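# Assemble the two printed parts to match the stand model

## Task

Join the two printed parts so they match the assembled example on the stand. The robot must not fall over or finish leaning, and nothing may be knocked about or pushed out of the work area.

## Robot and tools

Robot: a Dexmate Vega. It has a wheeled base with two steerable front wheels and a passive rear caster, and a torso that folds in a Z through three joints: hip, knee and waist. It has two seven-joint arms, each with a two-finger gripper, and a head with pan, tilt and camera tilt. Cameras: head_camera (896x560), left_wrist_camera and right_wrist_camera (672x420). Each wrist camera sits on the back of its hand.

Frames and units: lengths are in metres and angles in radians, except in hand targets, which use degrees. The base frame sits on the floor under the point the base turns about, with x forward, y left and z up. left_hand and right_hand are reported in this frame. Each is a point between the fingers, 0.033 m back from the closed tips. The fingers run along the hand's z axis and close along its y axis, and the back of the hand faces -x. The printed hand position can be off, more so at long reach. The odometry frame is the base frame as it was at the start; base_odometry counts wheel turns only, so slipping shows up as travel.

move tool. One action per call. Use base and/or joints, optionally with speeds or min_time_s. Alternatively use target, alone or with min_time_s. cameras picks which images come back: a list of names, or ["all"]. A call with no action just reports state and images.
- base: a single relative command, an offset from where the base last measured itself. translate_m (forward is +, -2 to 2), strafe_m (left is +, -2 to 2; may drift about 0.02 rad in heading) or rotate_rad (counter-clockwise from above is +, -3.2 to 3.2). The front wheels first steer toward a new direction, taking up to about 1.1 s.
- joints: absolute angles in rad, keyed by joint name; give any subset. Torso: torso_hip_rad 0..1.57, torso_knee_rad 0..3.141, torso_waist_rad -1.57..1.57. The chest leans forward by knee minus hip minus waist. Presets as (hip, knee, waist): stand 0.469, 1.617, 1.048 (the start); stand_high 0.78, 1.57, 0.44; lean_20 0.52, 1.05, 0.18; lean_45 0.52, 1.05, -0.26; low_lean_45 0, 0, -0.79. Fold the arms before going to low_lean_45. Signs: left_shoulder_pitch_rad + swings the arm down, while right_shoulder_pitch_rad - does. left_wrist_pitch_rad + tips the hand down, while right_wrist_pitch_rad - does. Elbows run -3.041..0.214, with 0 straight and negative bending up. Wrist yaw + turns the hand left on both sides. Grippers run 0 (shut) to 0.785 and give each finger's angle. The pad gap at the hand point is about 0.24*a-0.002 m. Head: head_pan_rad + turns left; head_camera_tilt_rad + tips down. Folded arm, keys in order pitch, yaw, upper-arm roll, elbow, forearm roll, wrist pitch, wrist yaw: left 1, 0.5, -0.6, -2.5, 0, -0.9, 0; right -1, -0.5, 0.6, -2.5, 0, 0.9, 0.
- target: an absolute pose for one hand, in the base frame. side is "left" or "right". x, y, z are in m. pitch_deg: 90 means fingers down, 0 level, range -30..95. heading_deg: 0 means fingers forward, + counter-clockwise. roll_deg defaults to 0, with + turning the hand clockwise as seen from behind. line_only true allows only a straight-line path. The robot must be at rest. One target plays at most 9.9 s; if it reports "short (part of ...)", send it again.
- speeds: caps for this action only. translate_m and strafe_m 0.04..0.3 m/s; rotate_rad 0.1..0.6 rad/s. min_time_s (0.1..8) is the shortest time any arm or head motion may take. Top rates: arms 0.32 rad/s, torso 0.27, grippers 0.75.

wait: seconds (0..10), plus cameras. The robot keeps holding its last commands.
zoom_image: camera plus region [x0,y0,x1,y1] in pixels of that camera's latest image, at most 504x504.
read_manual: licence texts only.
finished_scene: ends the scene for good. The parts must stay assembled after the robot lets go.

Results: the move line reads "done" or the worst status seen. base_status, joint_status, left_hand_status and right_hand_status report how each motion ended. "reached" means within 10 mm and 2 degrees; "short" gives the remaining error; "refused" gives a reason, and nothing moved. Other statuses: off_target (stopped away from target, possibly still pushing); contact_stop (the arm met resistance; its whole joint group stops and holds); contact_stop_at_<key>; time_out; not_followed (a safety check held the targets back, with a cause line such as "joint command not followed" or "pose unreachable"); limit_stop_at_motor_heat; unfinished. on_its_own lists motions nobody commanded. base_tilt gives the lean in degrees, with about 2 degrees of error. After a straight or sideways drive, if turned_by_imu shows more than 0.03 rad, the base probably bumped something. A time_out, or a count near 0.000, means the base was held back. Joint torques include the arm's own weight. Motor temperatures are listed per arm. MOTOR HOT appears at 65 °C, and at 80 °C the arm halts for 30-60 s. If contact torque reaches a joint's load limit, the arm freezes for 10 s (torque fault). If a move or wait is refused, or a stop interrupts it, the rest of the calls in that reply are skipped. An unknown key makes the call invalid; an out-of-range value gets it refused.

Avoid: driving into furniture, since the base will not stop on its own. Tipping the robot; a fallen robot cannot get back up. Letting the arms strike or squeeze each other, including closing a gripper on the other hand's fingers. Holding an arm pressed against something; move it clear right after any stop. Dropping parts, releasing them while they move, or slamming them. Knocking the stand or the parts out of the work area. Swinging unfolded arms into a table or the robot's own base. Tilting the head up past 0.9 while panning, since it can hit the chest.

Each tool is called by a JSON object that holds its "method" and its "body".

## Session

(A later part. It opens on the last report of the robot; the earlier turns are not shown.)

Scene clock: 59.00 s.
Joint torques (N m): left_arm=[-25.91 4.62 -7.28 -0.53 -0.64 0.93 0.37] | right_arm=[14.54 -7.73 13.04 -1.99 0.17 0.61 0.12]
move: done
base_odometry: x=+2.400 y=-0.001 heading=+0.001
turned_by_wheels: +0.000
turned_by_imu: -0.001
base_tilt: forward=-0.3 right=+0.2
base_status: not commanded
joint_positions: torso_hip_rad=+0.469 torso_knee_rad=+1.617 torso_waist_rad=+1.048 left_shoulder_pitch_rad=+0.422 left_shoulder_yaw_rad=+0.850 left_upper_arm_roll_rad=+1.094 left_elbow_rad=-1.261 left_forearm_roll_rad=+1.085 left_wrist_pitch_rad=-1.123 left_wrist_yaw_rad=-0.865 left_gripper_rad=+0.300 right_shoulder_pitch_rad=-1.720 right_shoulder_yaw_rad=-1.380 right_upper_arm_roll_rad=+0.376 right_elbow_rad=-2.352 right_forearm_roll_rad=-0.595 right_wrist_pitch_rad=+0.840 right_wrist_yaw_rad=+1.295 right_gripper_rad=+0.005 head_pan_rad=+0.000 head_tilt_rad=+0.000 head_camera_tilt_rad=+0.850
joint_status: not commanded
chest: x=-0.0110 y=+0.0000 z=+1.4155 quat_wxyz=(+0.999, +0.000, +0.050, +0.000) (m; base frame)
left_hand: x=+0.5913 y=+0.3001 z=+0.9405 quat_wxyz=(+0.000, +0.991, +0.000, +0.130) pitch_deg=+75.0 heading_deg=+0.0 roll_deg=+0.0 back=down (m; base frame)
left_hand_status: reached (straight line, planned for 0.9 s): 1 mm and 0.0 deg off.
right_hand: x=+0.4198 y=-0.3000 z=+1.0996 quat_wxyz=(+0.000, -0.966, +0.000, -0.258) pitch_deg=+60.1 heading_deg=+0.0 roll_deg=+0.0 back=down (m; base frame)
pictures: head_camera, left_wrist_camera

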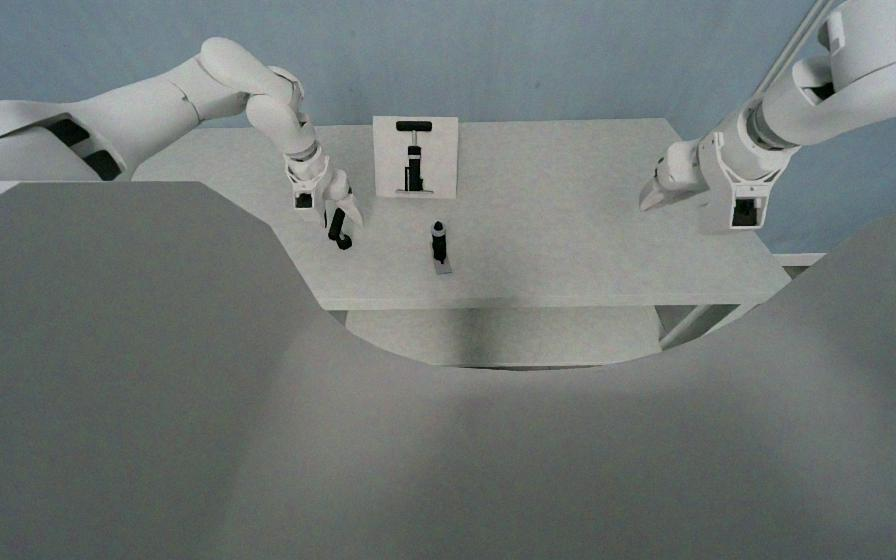

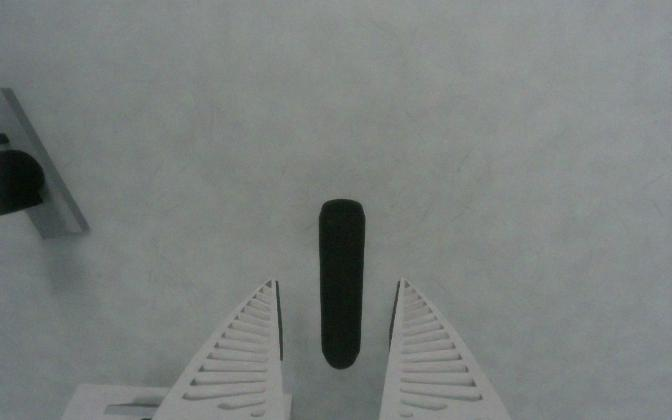

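{"method": "move", "body": {"joints": {"left_gripper_rad":0.04}, "cameras": ["left_wrist_camera"]}}

{"method": "move", "body": {"target": {"side":"left","x":0.591,"y":0.300,"z":0.965,"pitch_deg":75,"heading_deg":0}, "cameras": ["head_camera","left_wrist_camera"]}}

{"method": "zoom_image", "body": {"camera": "head_camera", "region": [300, 170, 380, 250]}}

Scene clock: 60.43 s.
Joint torques (N m): left_arm=[-29.92 0.05 -6.15 -1.69 -0.7 0.72 0.16] | right_arm=[15.27 -7.88 12.61 -0.57 0.4 -0.98 -0.05]
move: done
base_odometry: x=+2.400 y=-0.001 heading=+0.001
turned_by_wheels: +0.000
turned_by_imu: +0.000
base_tilt: forward=-0.3 right=+0.2
base_status: not commanded
joint_positions: torso_hip_rad=+0.469 torso_knee_rad=+1.617 torso_waist_rad=+1.048 left_shoulder_pitch_rad=+0.422 left_shoulder_yaw_rad=+0.847 left_upper_arm_roll_rad=+1.094 left_elbow_rad=-1.257 left_forearm_roll_rad=+1.089 left_wrist_pitch_rad=-1.123 left_wrist_yaw_rad=-0.861 left_gripper_rad=+0.040 right_shoulder_pitch_rad=-1.720 right_shoulder_yaw_rad=-1.380 right_upper_arm_roll_rad=+0.376 right_elbow_rad=-2.352 right_forearm_roll_rad=-0.595 right_wrist_pitch_rad=+0.840 right_wrist_yaw_rad=+1.295 right_gripper_rad=+0.005 head_pan_rad=+0.000 head_tilt_rad=+0.000 head_camera_tilt_rad=+0.850
joint_status: all done
chest: x=-0.0110 y=+0.0000 z=+1.4155 quat_wxyz=(+0.999, +0.000, +0.050, +0.000) (m; base frame)
left_hand: x=+0.5917 y=+0.3001 z=+0.9398 quat_wxyz=(+0.000, +0.991, +0.000, +0.130) pitch_deg=+75.0 heading_deg=+0.0 roll_deg=+0.0 back=down (m; base frame)
right_hand: x=+0.4198 y=-0.3000 z=+1.0996 quat_wxyz=(+0.000, -0.966, +0.000, -0.258) pitch_deg=+60.1 heading_deg=+0.0 roll_deg=+0.0 back=down (m; base frame)
pictures: left_wrist_camera

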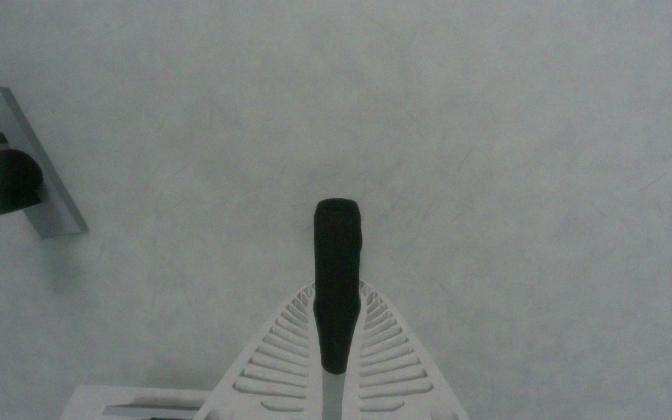

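Scene clock: 62.13 s.
Joint torques (N m): left_arm=[-27.91 6.2 -11.74 -1.62 -0.98 0.58 -0.11] | right_arm=[14.23 -11.58 12.28 -0.81 0.1 -0.56 -0.33]
move: done
base_odometry: x=+2.400 y=-0.001 heading=+0.001
turned_by_wheels: +0.000
turned_by_imu: +0.000
base_tilt: forward=-0.3 right=+0.1
base_status: not commanded
joint_positions: torso_hip_rad=+0.469 torso_knee_rad=+1.617 torso_waist_rad=+1.048 left_shoulder_pitch_rad=+0.398 left_shoulder_yaw_rad=+0.866 left_upper_arm_roll_rad=+1.081 left_elbow_rad=-1.284 left_forearm_roll_rad=+1.004 left_wrist_pitch_rad=-1.146 left_wrist_yaw_rad=-0.941 left_gripper_rad=+0.040 right_shoulder_pitch_rad=-1.720 right_shoulder_yaw_rad=-1.380 right_upper_arm_roll_rad=+0.376 right_elbow_rad=-2.352 right_forearm_roll_rad=-0.595 right_wrist_pitch_rad=+0.840 right_wrist_yaw_rad=+1.295 right_gripper_rad=+0.005 head_pan_rad=+0.000 head_tilt_rad=+0.000 head_camera_tilt_rad=+0.850
joint_status: not commanded
chest: x=-0.0110 y=+0.0000 z=+1.4155 quat_wxyz=(+0.999, +0.000, +0.050, +0.000) (m; base frame)
left_hand: x=+0.5908 y=+0.3000 z=+0.9633 quat_wxyz=(+0.000, +0.991, +0.000, +0.130) pitch_deg=+75.0 heading_deg=+0.0 roll_deg=+0.0 back=down (m; base frame)
left_hand_status: reached (straight line, planned for 0.6 s): 2 mm and 0.0 deg off.
right_hand: x=+0.4198 y=-0.3000 z=+1.0996 quat_wxyz=(+0.000, -0.966, +0.000, -0.258) pitch_deg=+60.1 heading_deg=+0.0 roll_deg=+0.0 back=down (m; base frame)
pictures: head_camera, left_wrist_camera

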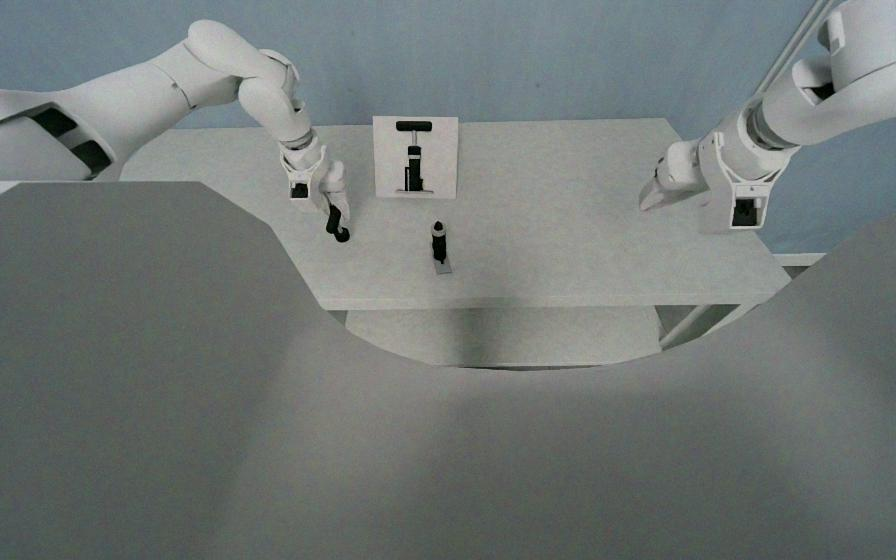

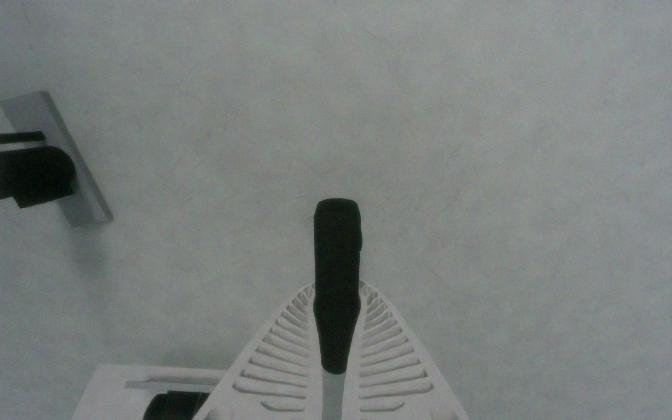

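Scaled by 6.300 from the camera's 896x560 image, which has a finer 960x600 frame.

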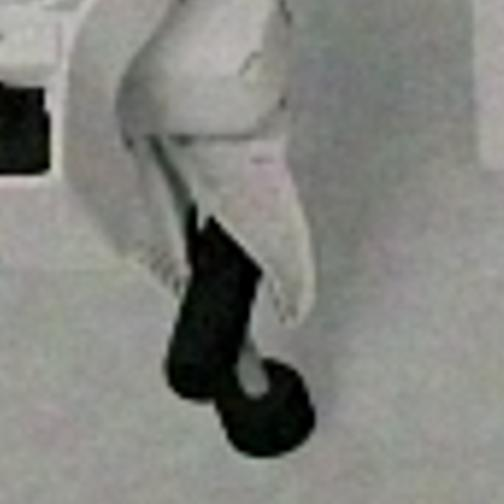

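{"method": "move", "body": {"target": {"side":"left","x":0.58,"y":0.28,"z":1.085,"pitch_deg":75,"heading_deg":3,"line_only":true}}}

{"method": "move", "body": {"target": {"side":"left","x":0.529,"y":0.06,"z":1.085,"pitch_deg":75,"heading_deg":10,"line_only":true}, "cameras": ["all"]}}

{"method": "zoom_image", "body": {"camera": "head_camera", "region": [380, 140, 500, 290]}}

{"method": "zoom_image", "body": {"camera": "right_wrist_camera", "region": [472, 120, 672, 320]}}

{"method": "zoom_image", "body": {"camera": "left_wrist_camera", "region": [240, 100, 440, 400]}}

Scene clock: 68.03 s.
Joint torques (N m): left_arm=[-28.68 3.98 -8.1 0.04 -0.94 -0.3 -0.06] | right_arm=[15.21 -8.08 12.24 -1.34 -0.21 -0.33 0.24]
move: done
base_odometry: x=+2.400 y=-0.001 heading=+0.001
turned_by_wheels: +0.000
turned_by_imu: -0.002
base_tilt: forward=-0.3 right=+0.3
base_status: not commanded
joint_positions: torso_hip_rad=+0.469 torso_knee_rad=+1.617 torso_waist_rad=+1.048 left_shoulder_pitch_rad=+0.143 left_shoulder_yaw_rad=+0.957 left_upper_arm_roll_rad=+1.235 left_elbow_rad=-1.452 left_forearm_roll_rad=+0.479 left_wrist_pitch_rad=-1.046 left_wrist_yaw_rad=-1.346 left_gripper_rad=+0.040 right_shoulder_pitch_rad=-1.720 right_shoulder_yaw_rad=-1.380 right_upper_arm_roll_rad=+0.376 right_elbow_rad=-2.352 right_forearm_roll_rad=-0.595 right_wrist_pitch_rad=+0.840 right_wrist_yaw_rad=+1.295 right_gripper_rad=+0.005 head_pan_rad=+0.000 head_tilt_rad=+0.000 head_camera_tilt_rad=+0.850
joint_status: not commanded
chest: x=-0.0110 y=+0.0000 z=+1.4155 quat_wxyz=(+0.999, +0.000, +0.050, +0.000) (m; base frame)
left_hand: x=+0.5802 y=+0.2800 z=+1.0836 quat_wxyz=(-0.003, +0.991, +0.026, +0.130) pitch_deg=+75.0 heading_deg=+2.9 roll_deg=+0.0 back=down (m; base frame)
left_hand_status: reached (straight line, planned for 2.1 s): 1 mm and 0.0 deg off.
right_hand: x=+0.4198 y=-0.3000 z=+1.0996 quat_wxyz=(+0.000, -0.966, +0.000, -0.258) pitch_deg=+60.1 heading_deg=+0.0 roll_deg=+0.0 back=down (m; base frame)
pictures: none

Scene clock: 72.50 s.
Joint torques (N m): left_arm=[-27.97 -2.51 -8.04 2.19 -0.15 0.6 -0.29] | right_arm=[16.21 -8.22 12.54 -2.07 0.12 -0.15 -0.12]
move: done
base_odometry: x=+2.400 y=-0.001 heading=+0.001
turned_by_wheels: +0.000
turned_by_imu: -0.001
base_tilt: forward=-0.2 right=+0.2
base_status: not commanded
joint_positions: torso_hip_rad=+0.469 torso_knee_rad=+1.617 torso_waist_rad=+1.048 left_shoulder_pitch_rad=-0.230 left_shoulder_yaw_rad=+0.598 left_upper_arm_roll_rad=+1.788 left_elbow_rad=-1.771 left_forearm_roll_rad=+0.224 left_wrist_pitch_rad=-0.187 left_wrist_yaw_rad=-1.348 left_gripper_rad=+0.040 right_shoulder_pitch_rad=-1.720 right_shoulder_yaw_rad=-1.380 right_upper_arm_roll_rad=+0.376 right_elbow_rad=-2.352 right_forearm_roll_rad=-0.595 right_wrist_pitch_rad=+0.840 right_wrist_yaw_rad=+1.295 right_gripper_rad=+0.005 head_pan_rad=+0.000 head_tilt_rad=+0.000 head_camera_tilt_rad=+0.850
joint_status: not commanded
chest: x=-0.0110 y=+0.0000 z=+1.4155 quat_wxyz=(+0.999, +0.000, +0.050, +0.000) (m; base frame)
left_hand: x=+0.5293 y=+0.0610 z=+1.0848 quat_wxyz=(-0.011, +0.988, +0.086, +0.130) pitch_deg=+75.0 heading_deg=+9.8 roll_deg=-0.1 back=down (m; base frame)
left_hand_status: reached (straight line, planned for 3.0 s): 1 mm and 0.1 deg off.
right_hand: x=+0.4198 y=-0.3000 z=+1.0996 quat_wxyz=(+0.000, -0.966, +0.000, -0.258) pitch_deg=+60.1 heading_deg=+0.0 roll_deg=+0.0 back=down (m; base frame)
pictures: head_camera, left_wrist_camera, right_wrist_camera

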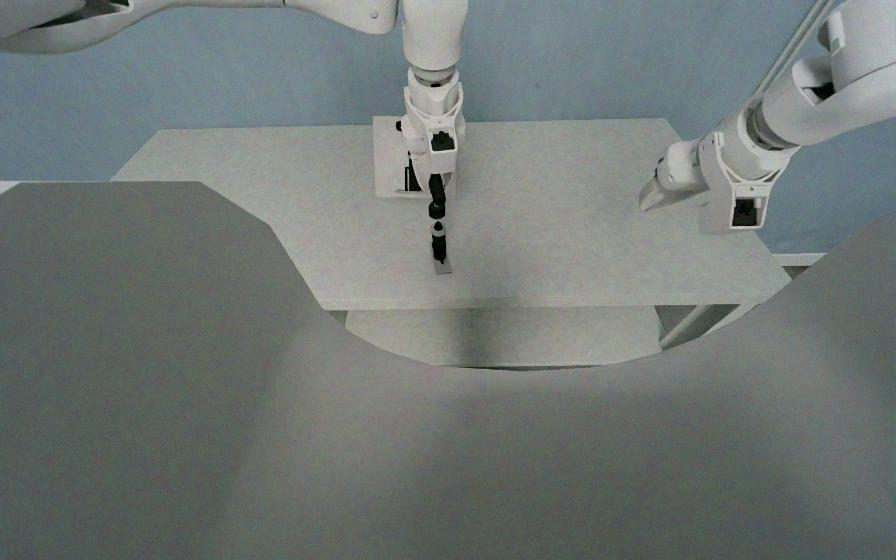

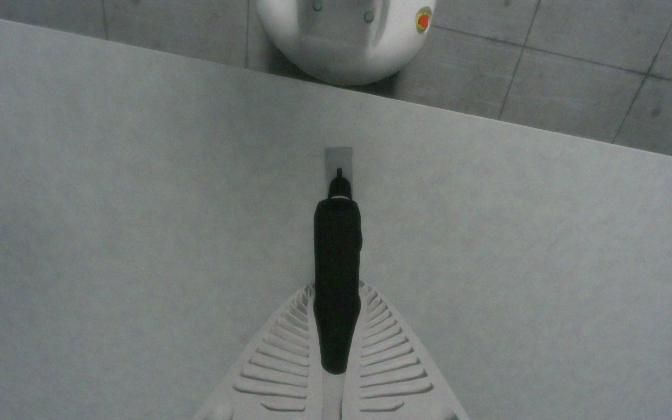

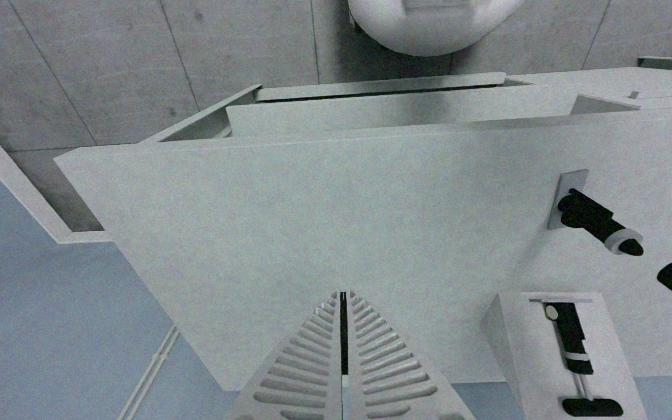

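Scaled by 3.360 from the camera's 896x560 image, which has a finer 960x600 frame.

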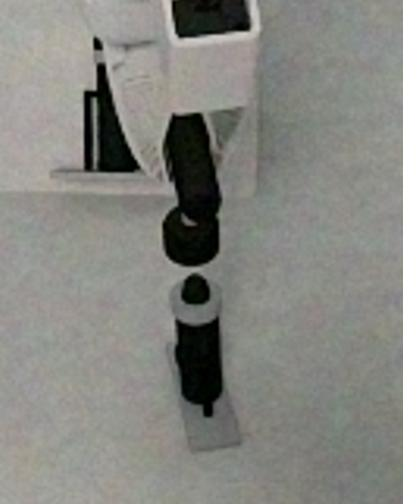

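Scaled by 2.520 from the camera's 672x420 image, which has a finer 960x600 frame.

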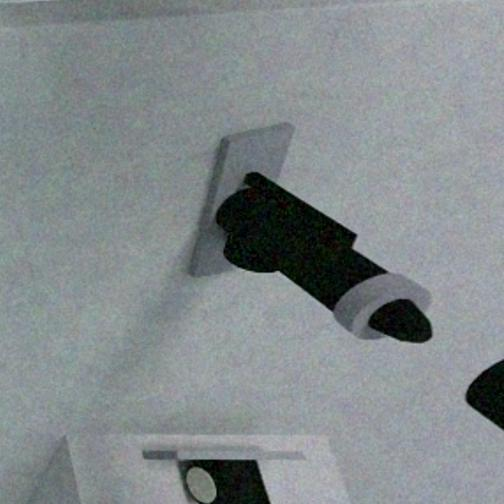

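Scaled by 1.680 from the camera's 672x420 image, which has a finer 960x600 frame.

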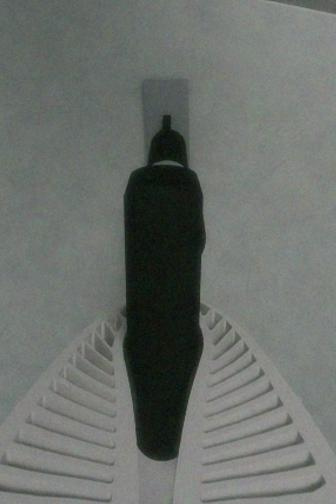

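{"method": "move", "body": {"target": {"side":"right","x":0.40,"y":-0.28,"z":1.08,"pitch_deg":45,"heading_deg":35}, "cameras": ["all"]}}

{"method": "zoom_image", "body": {"camera": "right_wrist_camera", "region": [240, 100, 560, 360]}}

Scene clock: 81.50 s.
Joint torques (N m): left_arm=[-26.09 -0.85 -8.23 1.58 -0.36 0.26 -0.27] | right_arm=[-2.73 -7.15 12.11 -2.09 0 -1.64 -0.11]
move: done
base_odometry: x=+2.400 y=-0.001 heading=+0.001
turned_by_wheels: +0.000
turned_by_imu: -0.002
base_tilt: forward=-0.2 right=+0.2
base_status: not commanded
joint_positions: torso_hip_rad=+0.469 torso_knee_rad=+1.617 torso_waist_rad=+1.048 left_shoulder_pitch_rad=-0.232 left_shoulder_yaw_rad=+0.594 left_upper_arm_roll_rad=+1.790 left_elbow_rad=-1.772 left_forearm_roll_rad=+0.222 left_wrist_pitch_rad=-0.183 left_wrist_yaw_rad=-1.348 left_gripper_rad=+0.040 right_shoulder_pitch_rad=-2.193 right_shoulder_yaw_rad=-0.978 right_upper_arm_roll_rad=+0.818 right_elbow_rad=-2.463 right_forearm_roll_rad=-2.134 right_wrist_pitch_rad=+1.095 right_wrist_yaw_rad=-0.383 right_gripper_rad=+0.005 head_pan_rad=+0.000 head_tilt_rad=+0.000 head_camera_tilt_rad=+0.850
joint_status: not commanded
chest: x=-0.0110 y=+0.0000 z=+1.4155 quat_wxyz=(+0.999, +0.000, +0.050, +0.000) (m; base frame)
left_hand: x=+0.5289 y=+0.0600 z=+1.0847 quat_wxyz=(-0.011, +0.988, +0.086, +0.130) pitch_deg=+75.0 heading_deg=+10.0 roll_deg=+0.0 back=down (m; base frame)
right_hand: x=+0.4002 y=-0.2799 z=+1.0800 quat_wxyz=(+0.115, -0.882, -0.277, -0.365) pitch_deg=+45.0 heading_deg=+34.9 roll_deg=+0.1 back=down (m; base frame)
right_hand_status: reached (straight line, planned for 6.1 s): 0 mm and 0.1 deg off.
pictures: head_camera, left_wrist_camera, right_wrist_camera

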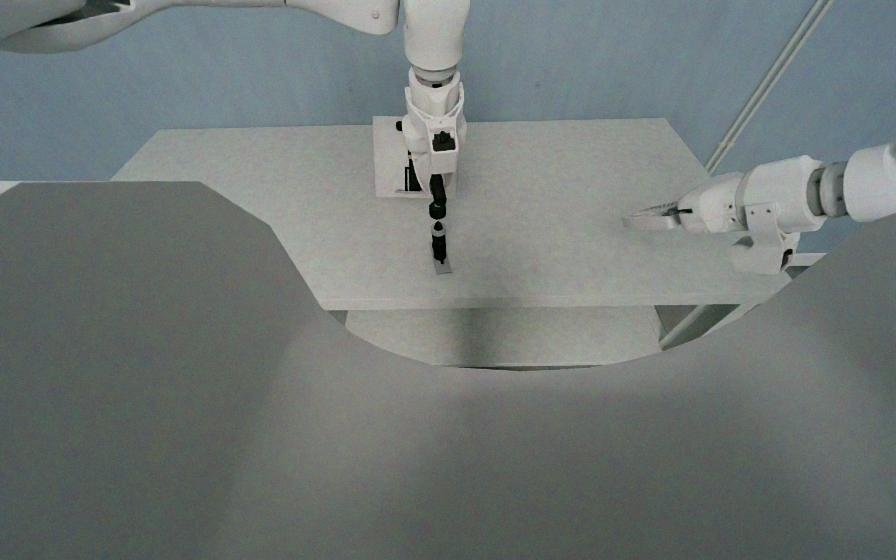

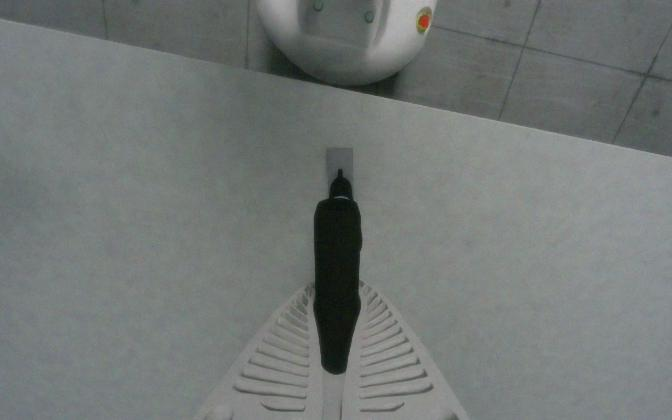

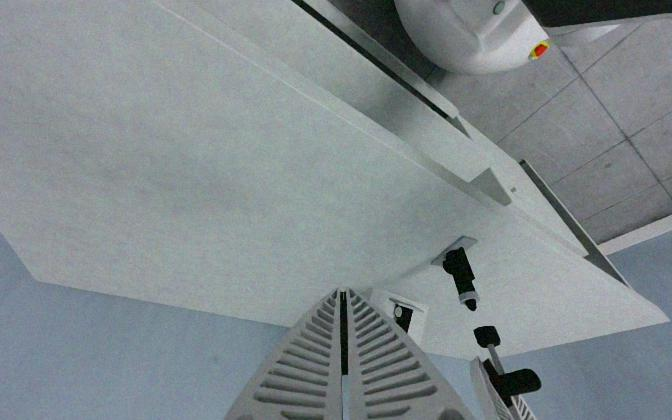

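Scaled by 1.575 from the camera's 672x420 image, which has a finer 960x600 frame.

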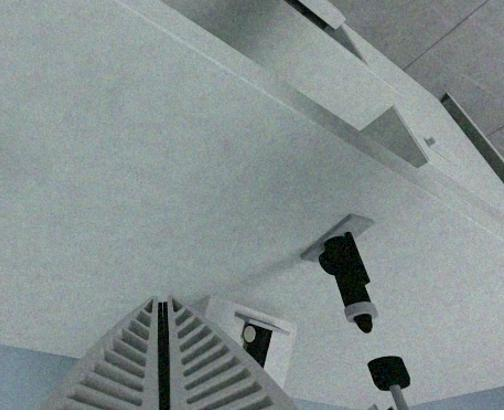

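{"method": "move", "body": {"target": {"side":"left","x":0.542,"y":0.061,"z":1.065,"pitch_deg":75,"heading_deg":10,"line_only":true}, "cameras": ["all"]}}

{"method": "zoom_image", "body": {"camera": "right_wrist_camera", "region": [400, 220, 560, 380]}}

{"method": "zoom_image", "body": {"camera": "head_camera", "region": [400, 170, 480, 280]}}

Scene clock: 83.87 s.
Joint torques (N m): left_arm=[-13.03 -2.69 -7.85 3.22 0.18 -0.54 0.05] | right_arm=[-1.56 -6.65 10.84 -2.33 0 -1.58 -0.08]
move: done
base_odometry: x=+2.400 y=-0.001 heading=+0.001
turned_by_wheels: +0.000
turned_by_imu: -0.001
base_tilt: forward=-0.3 right=+0.2
base_status: not commanded
joint_positions: torso_hip_rad=+0.469 torso_knee_rad=+1.617 torso_waist_rad=+1.048 left_shoulder_pitch_rad=-0.203 left_shoulder_yaw_rad=+0.568 left_upper_arm_roll_rad=+1.805 left_elbow_rad=-1.705 left_forearm_roll_rad=+0.252 left_wrist_pitch_rad=-0.212 left_wrist_yaw_rad=-1.312 left_gripper_rad=+0.040 right_shoulder_pitch_rad=-2.195 right_shoulder_yaw_rad=-0.979 right_upper_arm_roll_rad=+0.818 right_elbow_rad=-2.463 right_forearm_roll_rad=-2.138 right_wrist_pitch_rad=+1.092 right_wrist_yaw_rad=-0.388 right_gripper_rad=+0.005 head_pan_rad=+0.000 head_tilt_rad=+0.000 head_camera_tilt_rad=+0.850
joint_status: not commanded
chest: x=-0.0110 y=+0.0000 z=+1.4155 quat_wxyz=(+0.999, +0.000, +0.050, +0.000) (m; base frame)
left_hand: x=+0.5412 y=+0.0610 z=+1.0663 quat_wxyz=(-0.011, +0.988, +0.086, +0.130) pitch_deg=+75.0 heading_deg=+10.0 roll_deg=+0.0 back=down (m; base frame)
left_hand_status: reached (straight line, planned for 0.6 s): 2 mm and 0.0 deg off.
right_hand: x=+0.3999 y=-0.2798 z=+1.0799 quat_wxyz=(+0.115, -0.881, -0.278, -0.365) pitch_deg=+45.0 heading_deg=+35.0 roll_deg=+0.0 back=down (m; base frame)
pictures: head_camera, left_wrist_camera, right_wrist_camera

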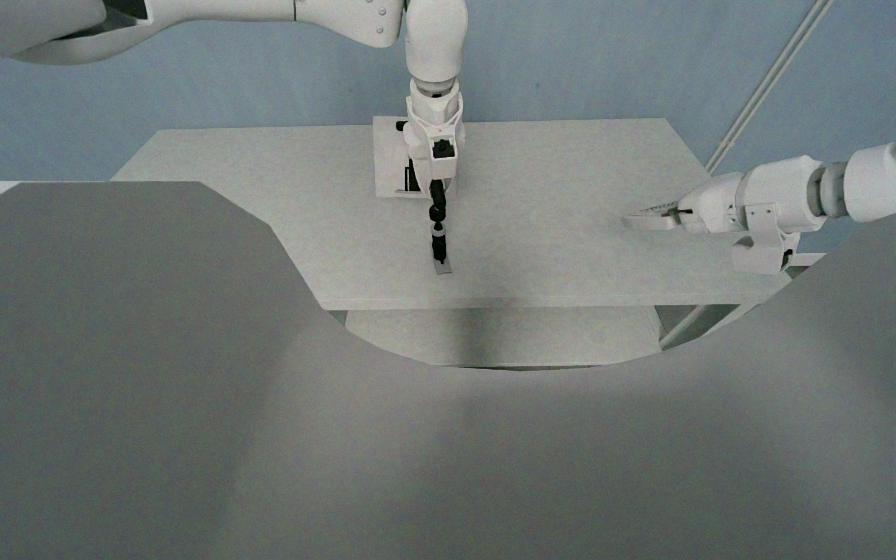

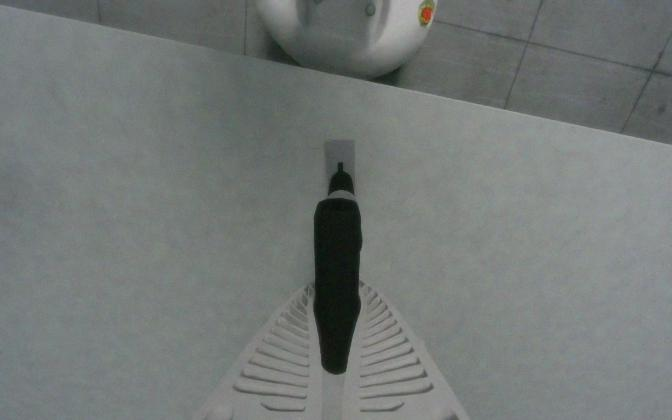

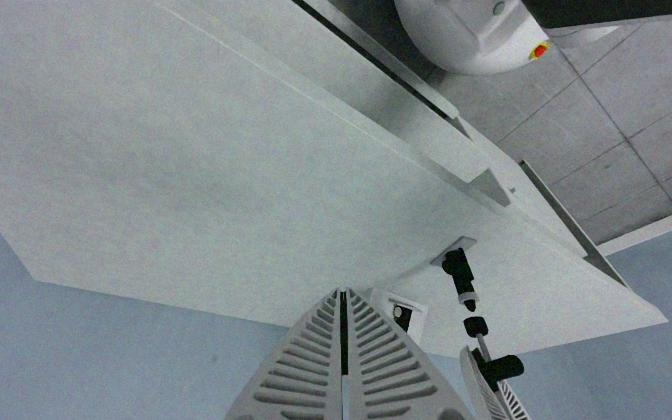

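Scaled by 3.150 from the camera's 672x420 image, which has a finer 960x600 frame.

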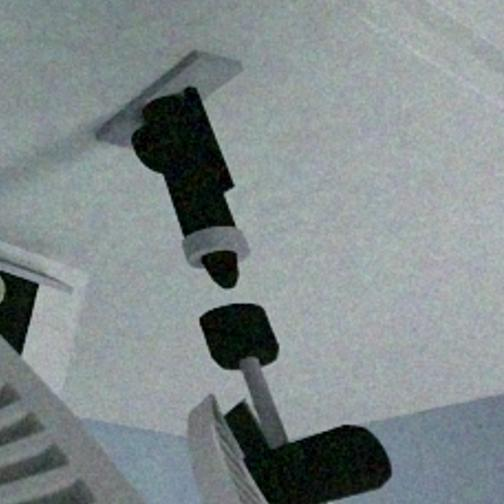

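Scaled by 4.582 from the camera's 896x560 image, which has a finer 960x600 frame.

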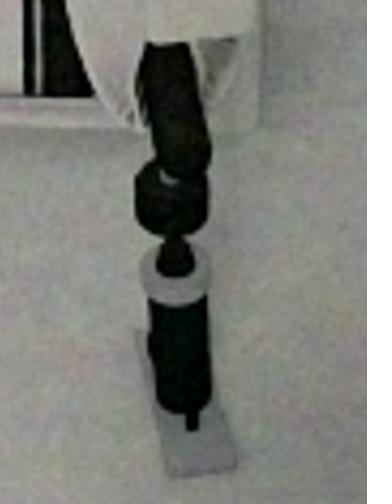

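{"method": "move", "body": {"target": {"side":"left","x":0.542,"y":0.060,"z":1.052,"pitch_deg":75,"heading_deg":10,"line_only":true}, "cameras": ["all"]}}

{"method": "zoom_image", "body": {"camera": "right_wrist_camera", "region": [400, 220, 560, 380]}}

{"method": "zoom_image", "body": {"camera": "head_camera", "region": [400, 170, 480, 280]}}

Scene clock: 85.23 s.
Joint torques (N m): left_arm=[-13.83 -2.57 -6.66 1.96 0.65 -0.14 0.74] | right_arm=[-1.49 -8.23 11.84 -1.8 -0.27 -1.6 -0.63]
move: done
base_odometry: x=+2.400 y=-0.001 heading=+0.001
turned_by_wheels: +0.000
turned_by_imu: +0.000
base_tilt: forward=-0.4 right=+0.2
base_status: not commanded
joint_positions: torso_hip_rad=+0.469 torso_knee_rad=+1.617 torso_waist_rad=+1.048 left_shoulder_pitch_rad=-0.187 left_shoulder_yaw_rad=+0.561 left_upper_arm_roll_rad=+1.814 left_elbow_rad=-1.695 left_forearm_roll_rad=+0.269 left_wrist_pitch_rad=-0.207 left_wrist_yaw_rad=-1.297 left_gripper_rad=+0.040 right_shoulder_pitch_rad=-2.195 right_shoulder_yaw_rad=-0.979 right_upper_arm_roll_rad=+0.818 right_elbow_rad=-2.463 right_forearm_roll_rad=-2.138 right_wrist_pitch_rad=+1.092 right_wrist_yaw_rad=-0.388 right_gripper_rad=+0.005 head_pan_rad=+0.000 head_tilt_rad=+0.000 head_camera_tilt_rad=+0.850
joint_status: not commanded
chest: x=-0.0110 y=+0.0000 z=+1.4155 quat_wxyz=(+0.999, +0.000, +0.050, +0.000) (m; base frame)
left_hand: x=+0.5419 y=+0.0603 z=+1.0551 quat_wxyz=(-0.011, +0.988, +0.086, +0.130) pitch_deg=+75.0 heading_deg=+10.0 roll_deg=+0.0 back=down (m; base frame)
left_hand_status: reached (straight line, planned for 0.3 s): 3 mm and 0.0 deg off.
right_hand: x=+0.3999 y=-0.2798 z=+1.0799 quat_wxyz=(+0.115, -0.881, -0.278, -0.365) pitch_deg=+45.0 heading_deg=+35.0 roll_deg=+0.0 back=down (m; base frame)
pictures: head_camera, left_wrist_camera, right_wrist_camera

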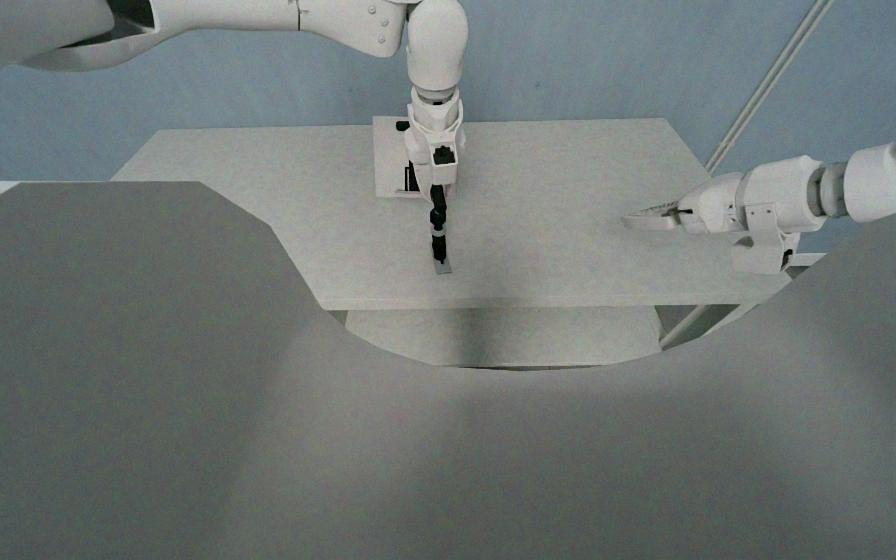

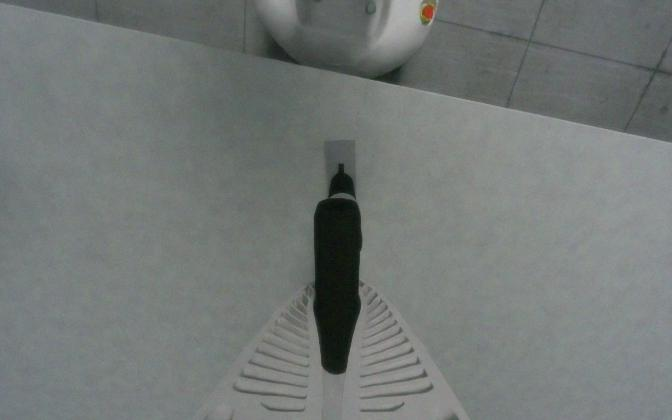

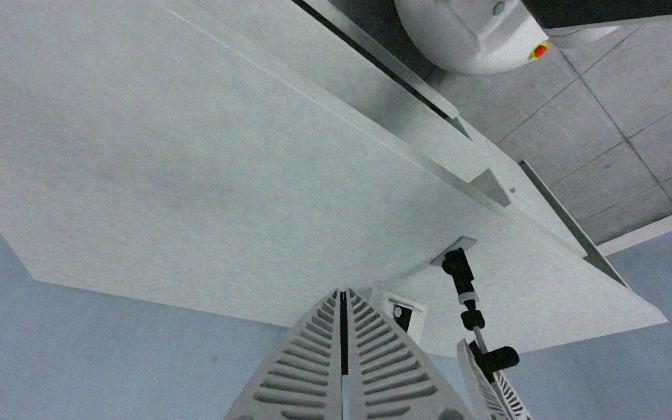

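Scaled by 3.150 from the camera's 672x420 image, which has a finer 960x600 frame.

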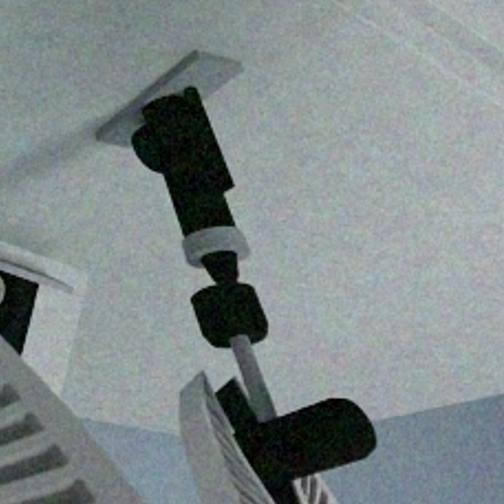

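Scaled by 4.582 from the camera's 896x560 image, which has a finer 960x600 frame.

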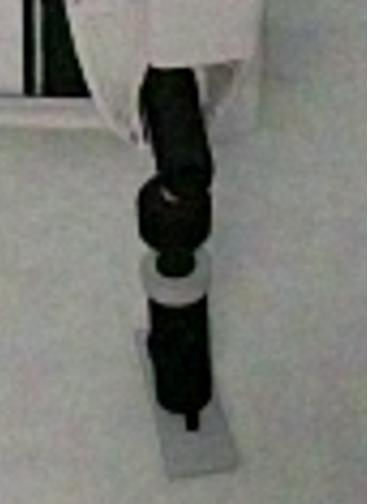

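{"method": "move", "body": {"target": {"side":"left","x":0.541,"y":0.060,"z":1.042,"pitch_deg":75,"heading_deg":10,"line_only":true}}}

{"method": "move", "body": {"target": {"side":"left","x":0.541,"y":0.060,"z":1.034,"pitch_deg":75,"heading_deg":10,"line_only":true}, "cameras": ["all"]}}

{"method": "zoom_image", "body": {"camera": "right_wrist_camera", "region": [400, 220, 560, 380]}}

{"method": "zoom_image", "body": {"camera": "head_camera", "region": [400, 170, 480, 280]}}

Scene clock: 86.57 s.
Joint torques (N m): left_arm=[-13.68 -3.84 -8.12 1.08 0.18 0.01 0.18] | right_arm=[0.14 -6.61 12.45 -1.21 -0.29 -1.43 -0.13]
move: done
base_odometry: x=+2.400 y=-0.001 heading=+0.001
turned_by_wheels: +0.000
turned_by_imu: +0.000
base_tilt: forward=-0.2 right=+0.1
base_status: not commanded
joint_positions: torso_hip_rad=+0.469 torso_knee_rad=+1.617 torso_waist_rad=+1.048 left_shoulder_pitch_rad=-0.173 left_shoulder_yaw_rad=+0.558 left_upper_arm_roll_rad=+1.823 left_elbow_rad=-1.694 left_forearm_roll_rad=+0.285 left_wrist_pitch_rad=-0.198 left_wrist_yaw_rad=-1.284 left_gripper_rad=+0.040 right_shoulder_pitch_rad=-2.195 right_shoulder_yaw_rad=-0.979 right_upper_arm_roll_rad=+0.818 right_elbow_rad=-2.463 right_forearm_roll_rad=-2.138 right_wrist_pitch_rad=+1.092 right_wrist_yaw_rad=-0.388 right_gripper_rad=+0.005 head_pan_rad=+0.000 head_tilt_rad=+0.000 head_camera_tilt_rad=+0.850
joint_status: not commanded
chest: x=-0.0110 y=+0.0000 z=+1.4155 quat_wxyz=(+0.999, +0.000, +0.050, +0.000) (m; base frame)
left_hand: x=+0.5412 y=+0.0601 z=+1.0449 quat_wxyz=(-0.011, +0.988, +0.086, +0.130) pitch_deg=+75.0 heading_deg=+10.0 roll_deg=+0.0 back=down (m; base frame)
left_hand_status: reached (straight line, planned for 0.3 s): 3 mm and 0.0 deg off.
right_hand: x=+0.3999 y=-0.2798 z=+1.0799 quat_wxyz=(+0.115, -0.881, -0.278, -0.365) pitch_deg=+45.0 heading_deg=+35.0 roll_deg=+0.0 back=down (m; base frame)
pictures: none

Scene clock: 87.33 s.
Joint torques (N m): left_arm=[-11.69 -1.19 -6.8 1.23 0.39 0.08 0.36] | right_arm=[-0.65 -7.6 11.65 -0.4 0.29 -2.48 -0.2]
move: done
base_odometry: x=+2.400 y=-0.001 heading=+0.001
turned_by_wheels: +0.000
turned_by_imu: +0.000
base_tilt: forward=-0.4 right=+0.2
base_status: not commanded
joint_positions: torso_hip_rad=+0.469 torso_knee_rad=+1.617 torso_waist_rad=+1.048 left_shoulder_pitch_rad=-0.161 left_shoulder_yaw_rad=+0.555 left_upper_arm_roll_rad=+1.829 left_elbow_rad=-1.691 left_forearm_roll_rad=+0.297 left_wrist_pitch_rad=-0.193 left_wrist_yaw_rad=-1.273 left_gripper_rad=+0.040 right_shoulder_pitch_rad=-2.195 right_shoulder_yaw_rad=-0.979 right_upper_arm_roll_rad=+0.818 right_elbow_rad=-2.463 right_forearm_roll_rad=-2.138 right_wrist_pitch_rad=+1.092 right_wrist_yaw_rad=-0.388 right_gripper_rad=+0.005 head_pan_rad=+0.000 head_tilt_rad=+0.000 head_camera_tilt_rad=+0.850
joint_status: not commanded
chest: x=-0.0110 y=+0.0000 z=+1.4155 quat_wxyz=(+0.999, +0.000, +0.050, +0.000) (m; base frame)
left_hand: x=+0.5411 y=+0.0601 z=+1.0369 quat_wxyz=(-0.011, +0.988, +0.086, +0.130) pitch_deg=+75.0 heading_deg=+10.0 roll_deg=+0.0 back=down (m; base frame)
left_hand_status: reached (straight line, planned for 0.3 s): 3 mm and 0.0 deg off.
right_hand: x=+0.3999 y=-0.2798 z=+1.0799 quat_wxyz=(+0.115, -0.881, -0.278, -0.365) pitch_deg=+45.0 heading_deg=+35.0 roll_deg=+0.0 back=down (m; base frame)
pictures: head_camera, left_wrist_camera, right_wrist_camera

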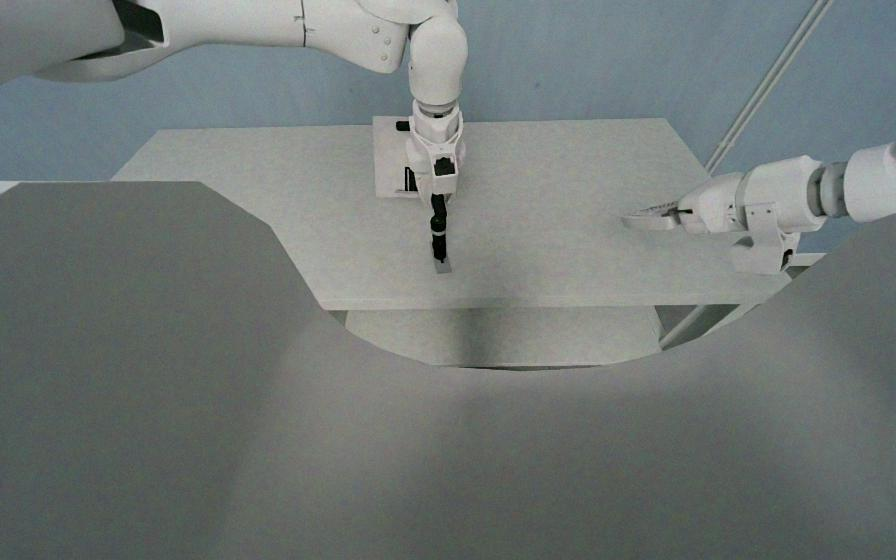

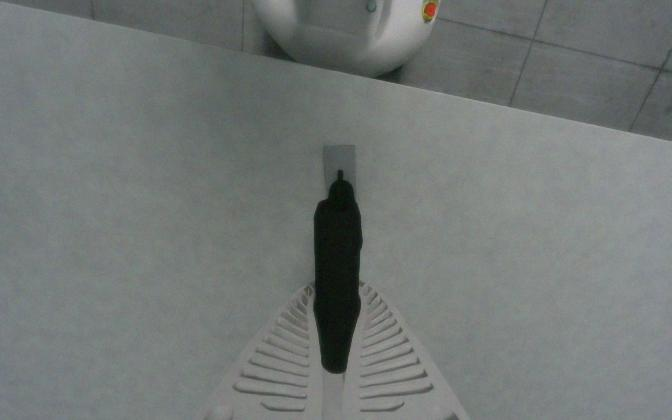

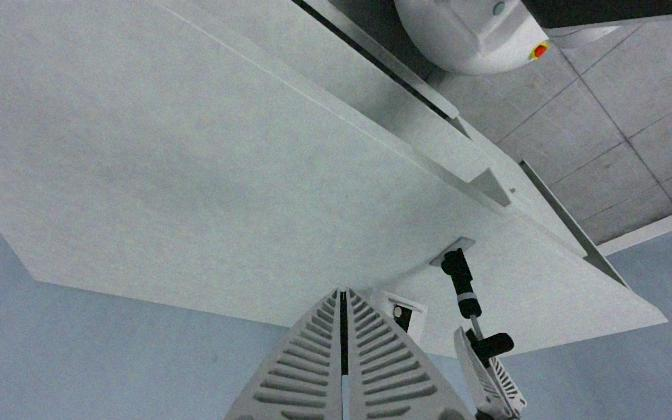

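Scaled by 3.150 from the camera's 672x420 image, which has a finer 960x600 frame.

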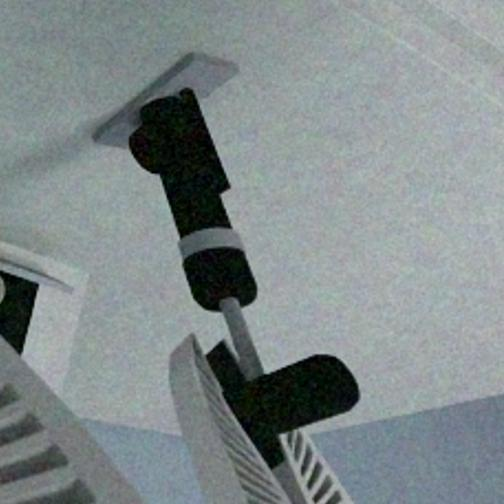

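Scaled by 4.582 from the camera's 896x560 image, which has a finer 960x600 frame.

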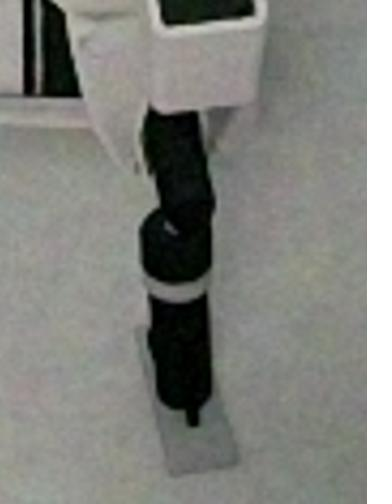

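{"method": "move", "body": {"target": {"side":"left","x":0.541,"y":0.060,"z":1.029,"pitch_deg":75,"heading_deg":10,"line_only":true}, "cameras": ["all"]}}

{"method": "zoom_image", "body": {"camera": "right_wrist_camera", "region": [400, 220, 560, 380]}}

{"method": "zoom_image", "body": {"camera": "head_camera", "region": [400, 170, 480, 280]}}

Scene clock: 88.47 s.
Joint torques (N m): left_arm=[-2.49 -4.54 -2.45 1.05 -1.51 -0.48 1.18] | right_arm=[-2.55 -6.83 12.27 -1.97 -0.16 -1.48 -0.21]
move: done
base_odometry: x=+2.400 y=-0.001 heading=+0.001
turned_by_wheels: +0.000
turned_by_imu: +0.000
base_tilt: forward=-0.4 right=+0.1
base_status: not commanded
joint_positions: torso_hip_rad=+0.469 torso_knee_rad=+1.617 torso_waist_rad=+1.048 left_shoulder_pitch_rad=-0.153 left_shoulder_yaw_rad=+0.553 left_upper_arm_roll_rad=+1.834 left_elbow_rad=-1.687 left_forearm_roll_rad=+0.307 left_wrist_pitch_rad=-0.189 left_wrist_yaw_rad=-1.265 left_gripper_rad=+0.040 right_shoulder_pitch_rad=-2.195 right_shoulder_yaw_rad=-0.979 right_upper_arm_roll_rad=+0.818 right_elbow_rad=-2.463 right_forearm_roll_rad=-2.138 right_wrist_pitch_rad=+1.092 right_wrist_yaw_rad=-0.388 right_gripper_rad=+0.005 head_pan_rad=+0.000 head_tilt_rad=+0.000 head_camera_tilt_rad=+0.850
joint_status: not commanded
chest: x=-0.0112 y=+0.0000 z=+1.4155 quat_wxyz=(+0.999, +0.000, +0.050, +0.000) (m; base frame)
left_hand: x=+0.5414 y=+0.0600 z=+1.0315 quat_wxyz=(-0.011, +0.988, +0.087, +0.131) pitch_deg=+74.9 heading_deg=+9.9 roll_deg=-0.1 back=down (m; base frame)
left_hand_status: reached (straight line, planned for 0.2 s): 3 mm and 0.1 deg off.
right_hand: x=+0.3998 y=-0.2799 z=+1.0800 quat_wxyz=(+0.115, -0.881, -0.278, -0.365) pitch_deg=+45.0 heading_deg=+35.0 roll_deg=+0.0 back=down (m; base frame)
pictures: head_camera, left_wrist_camera, right_wrist_camera

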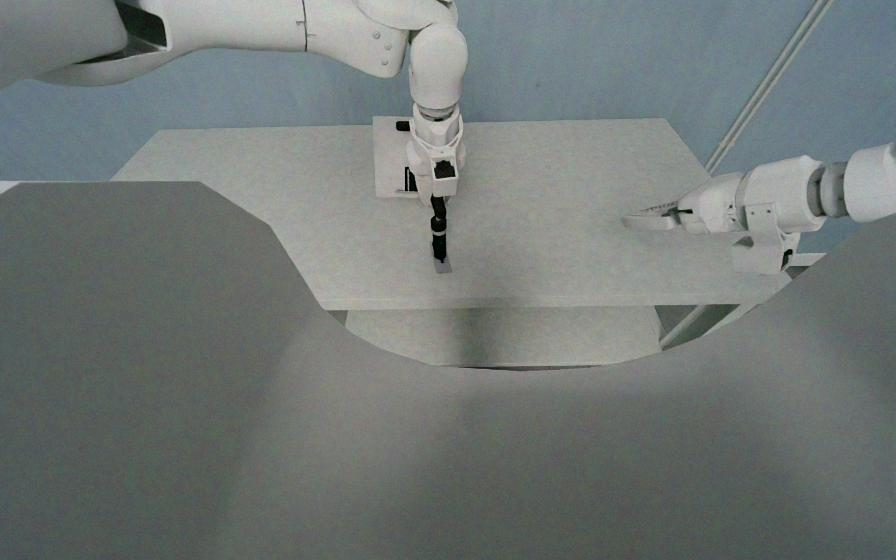

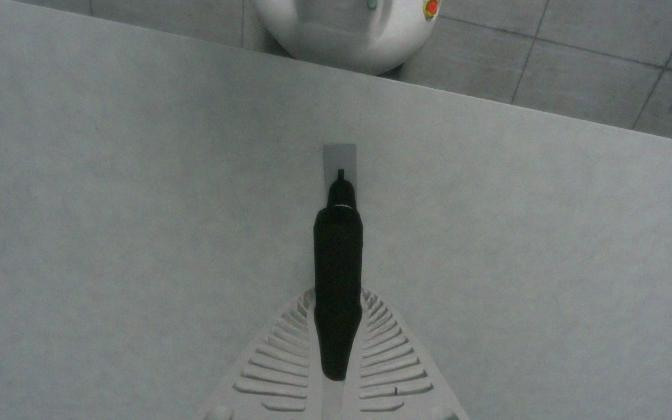

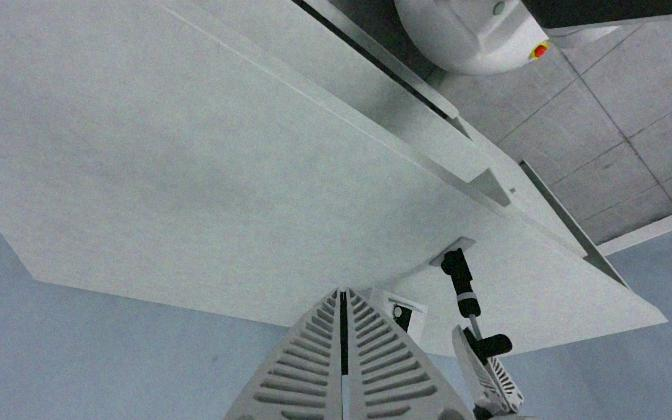

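Scaled by 3.150 from the camera's 672x420 image, which has a finer 960x600 frame.

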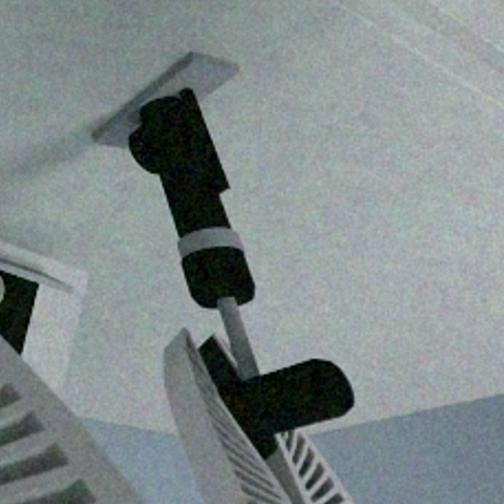

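Scaled by 4.582 from the camera's 896x560 image, which has a finer 960x600 frame.

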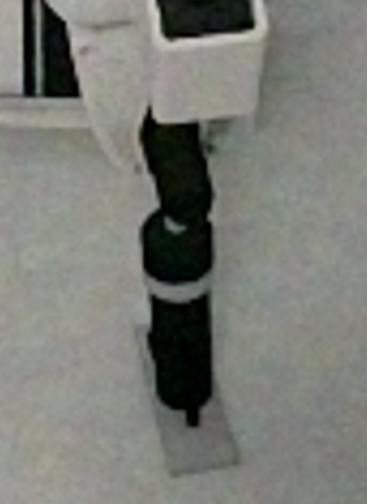

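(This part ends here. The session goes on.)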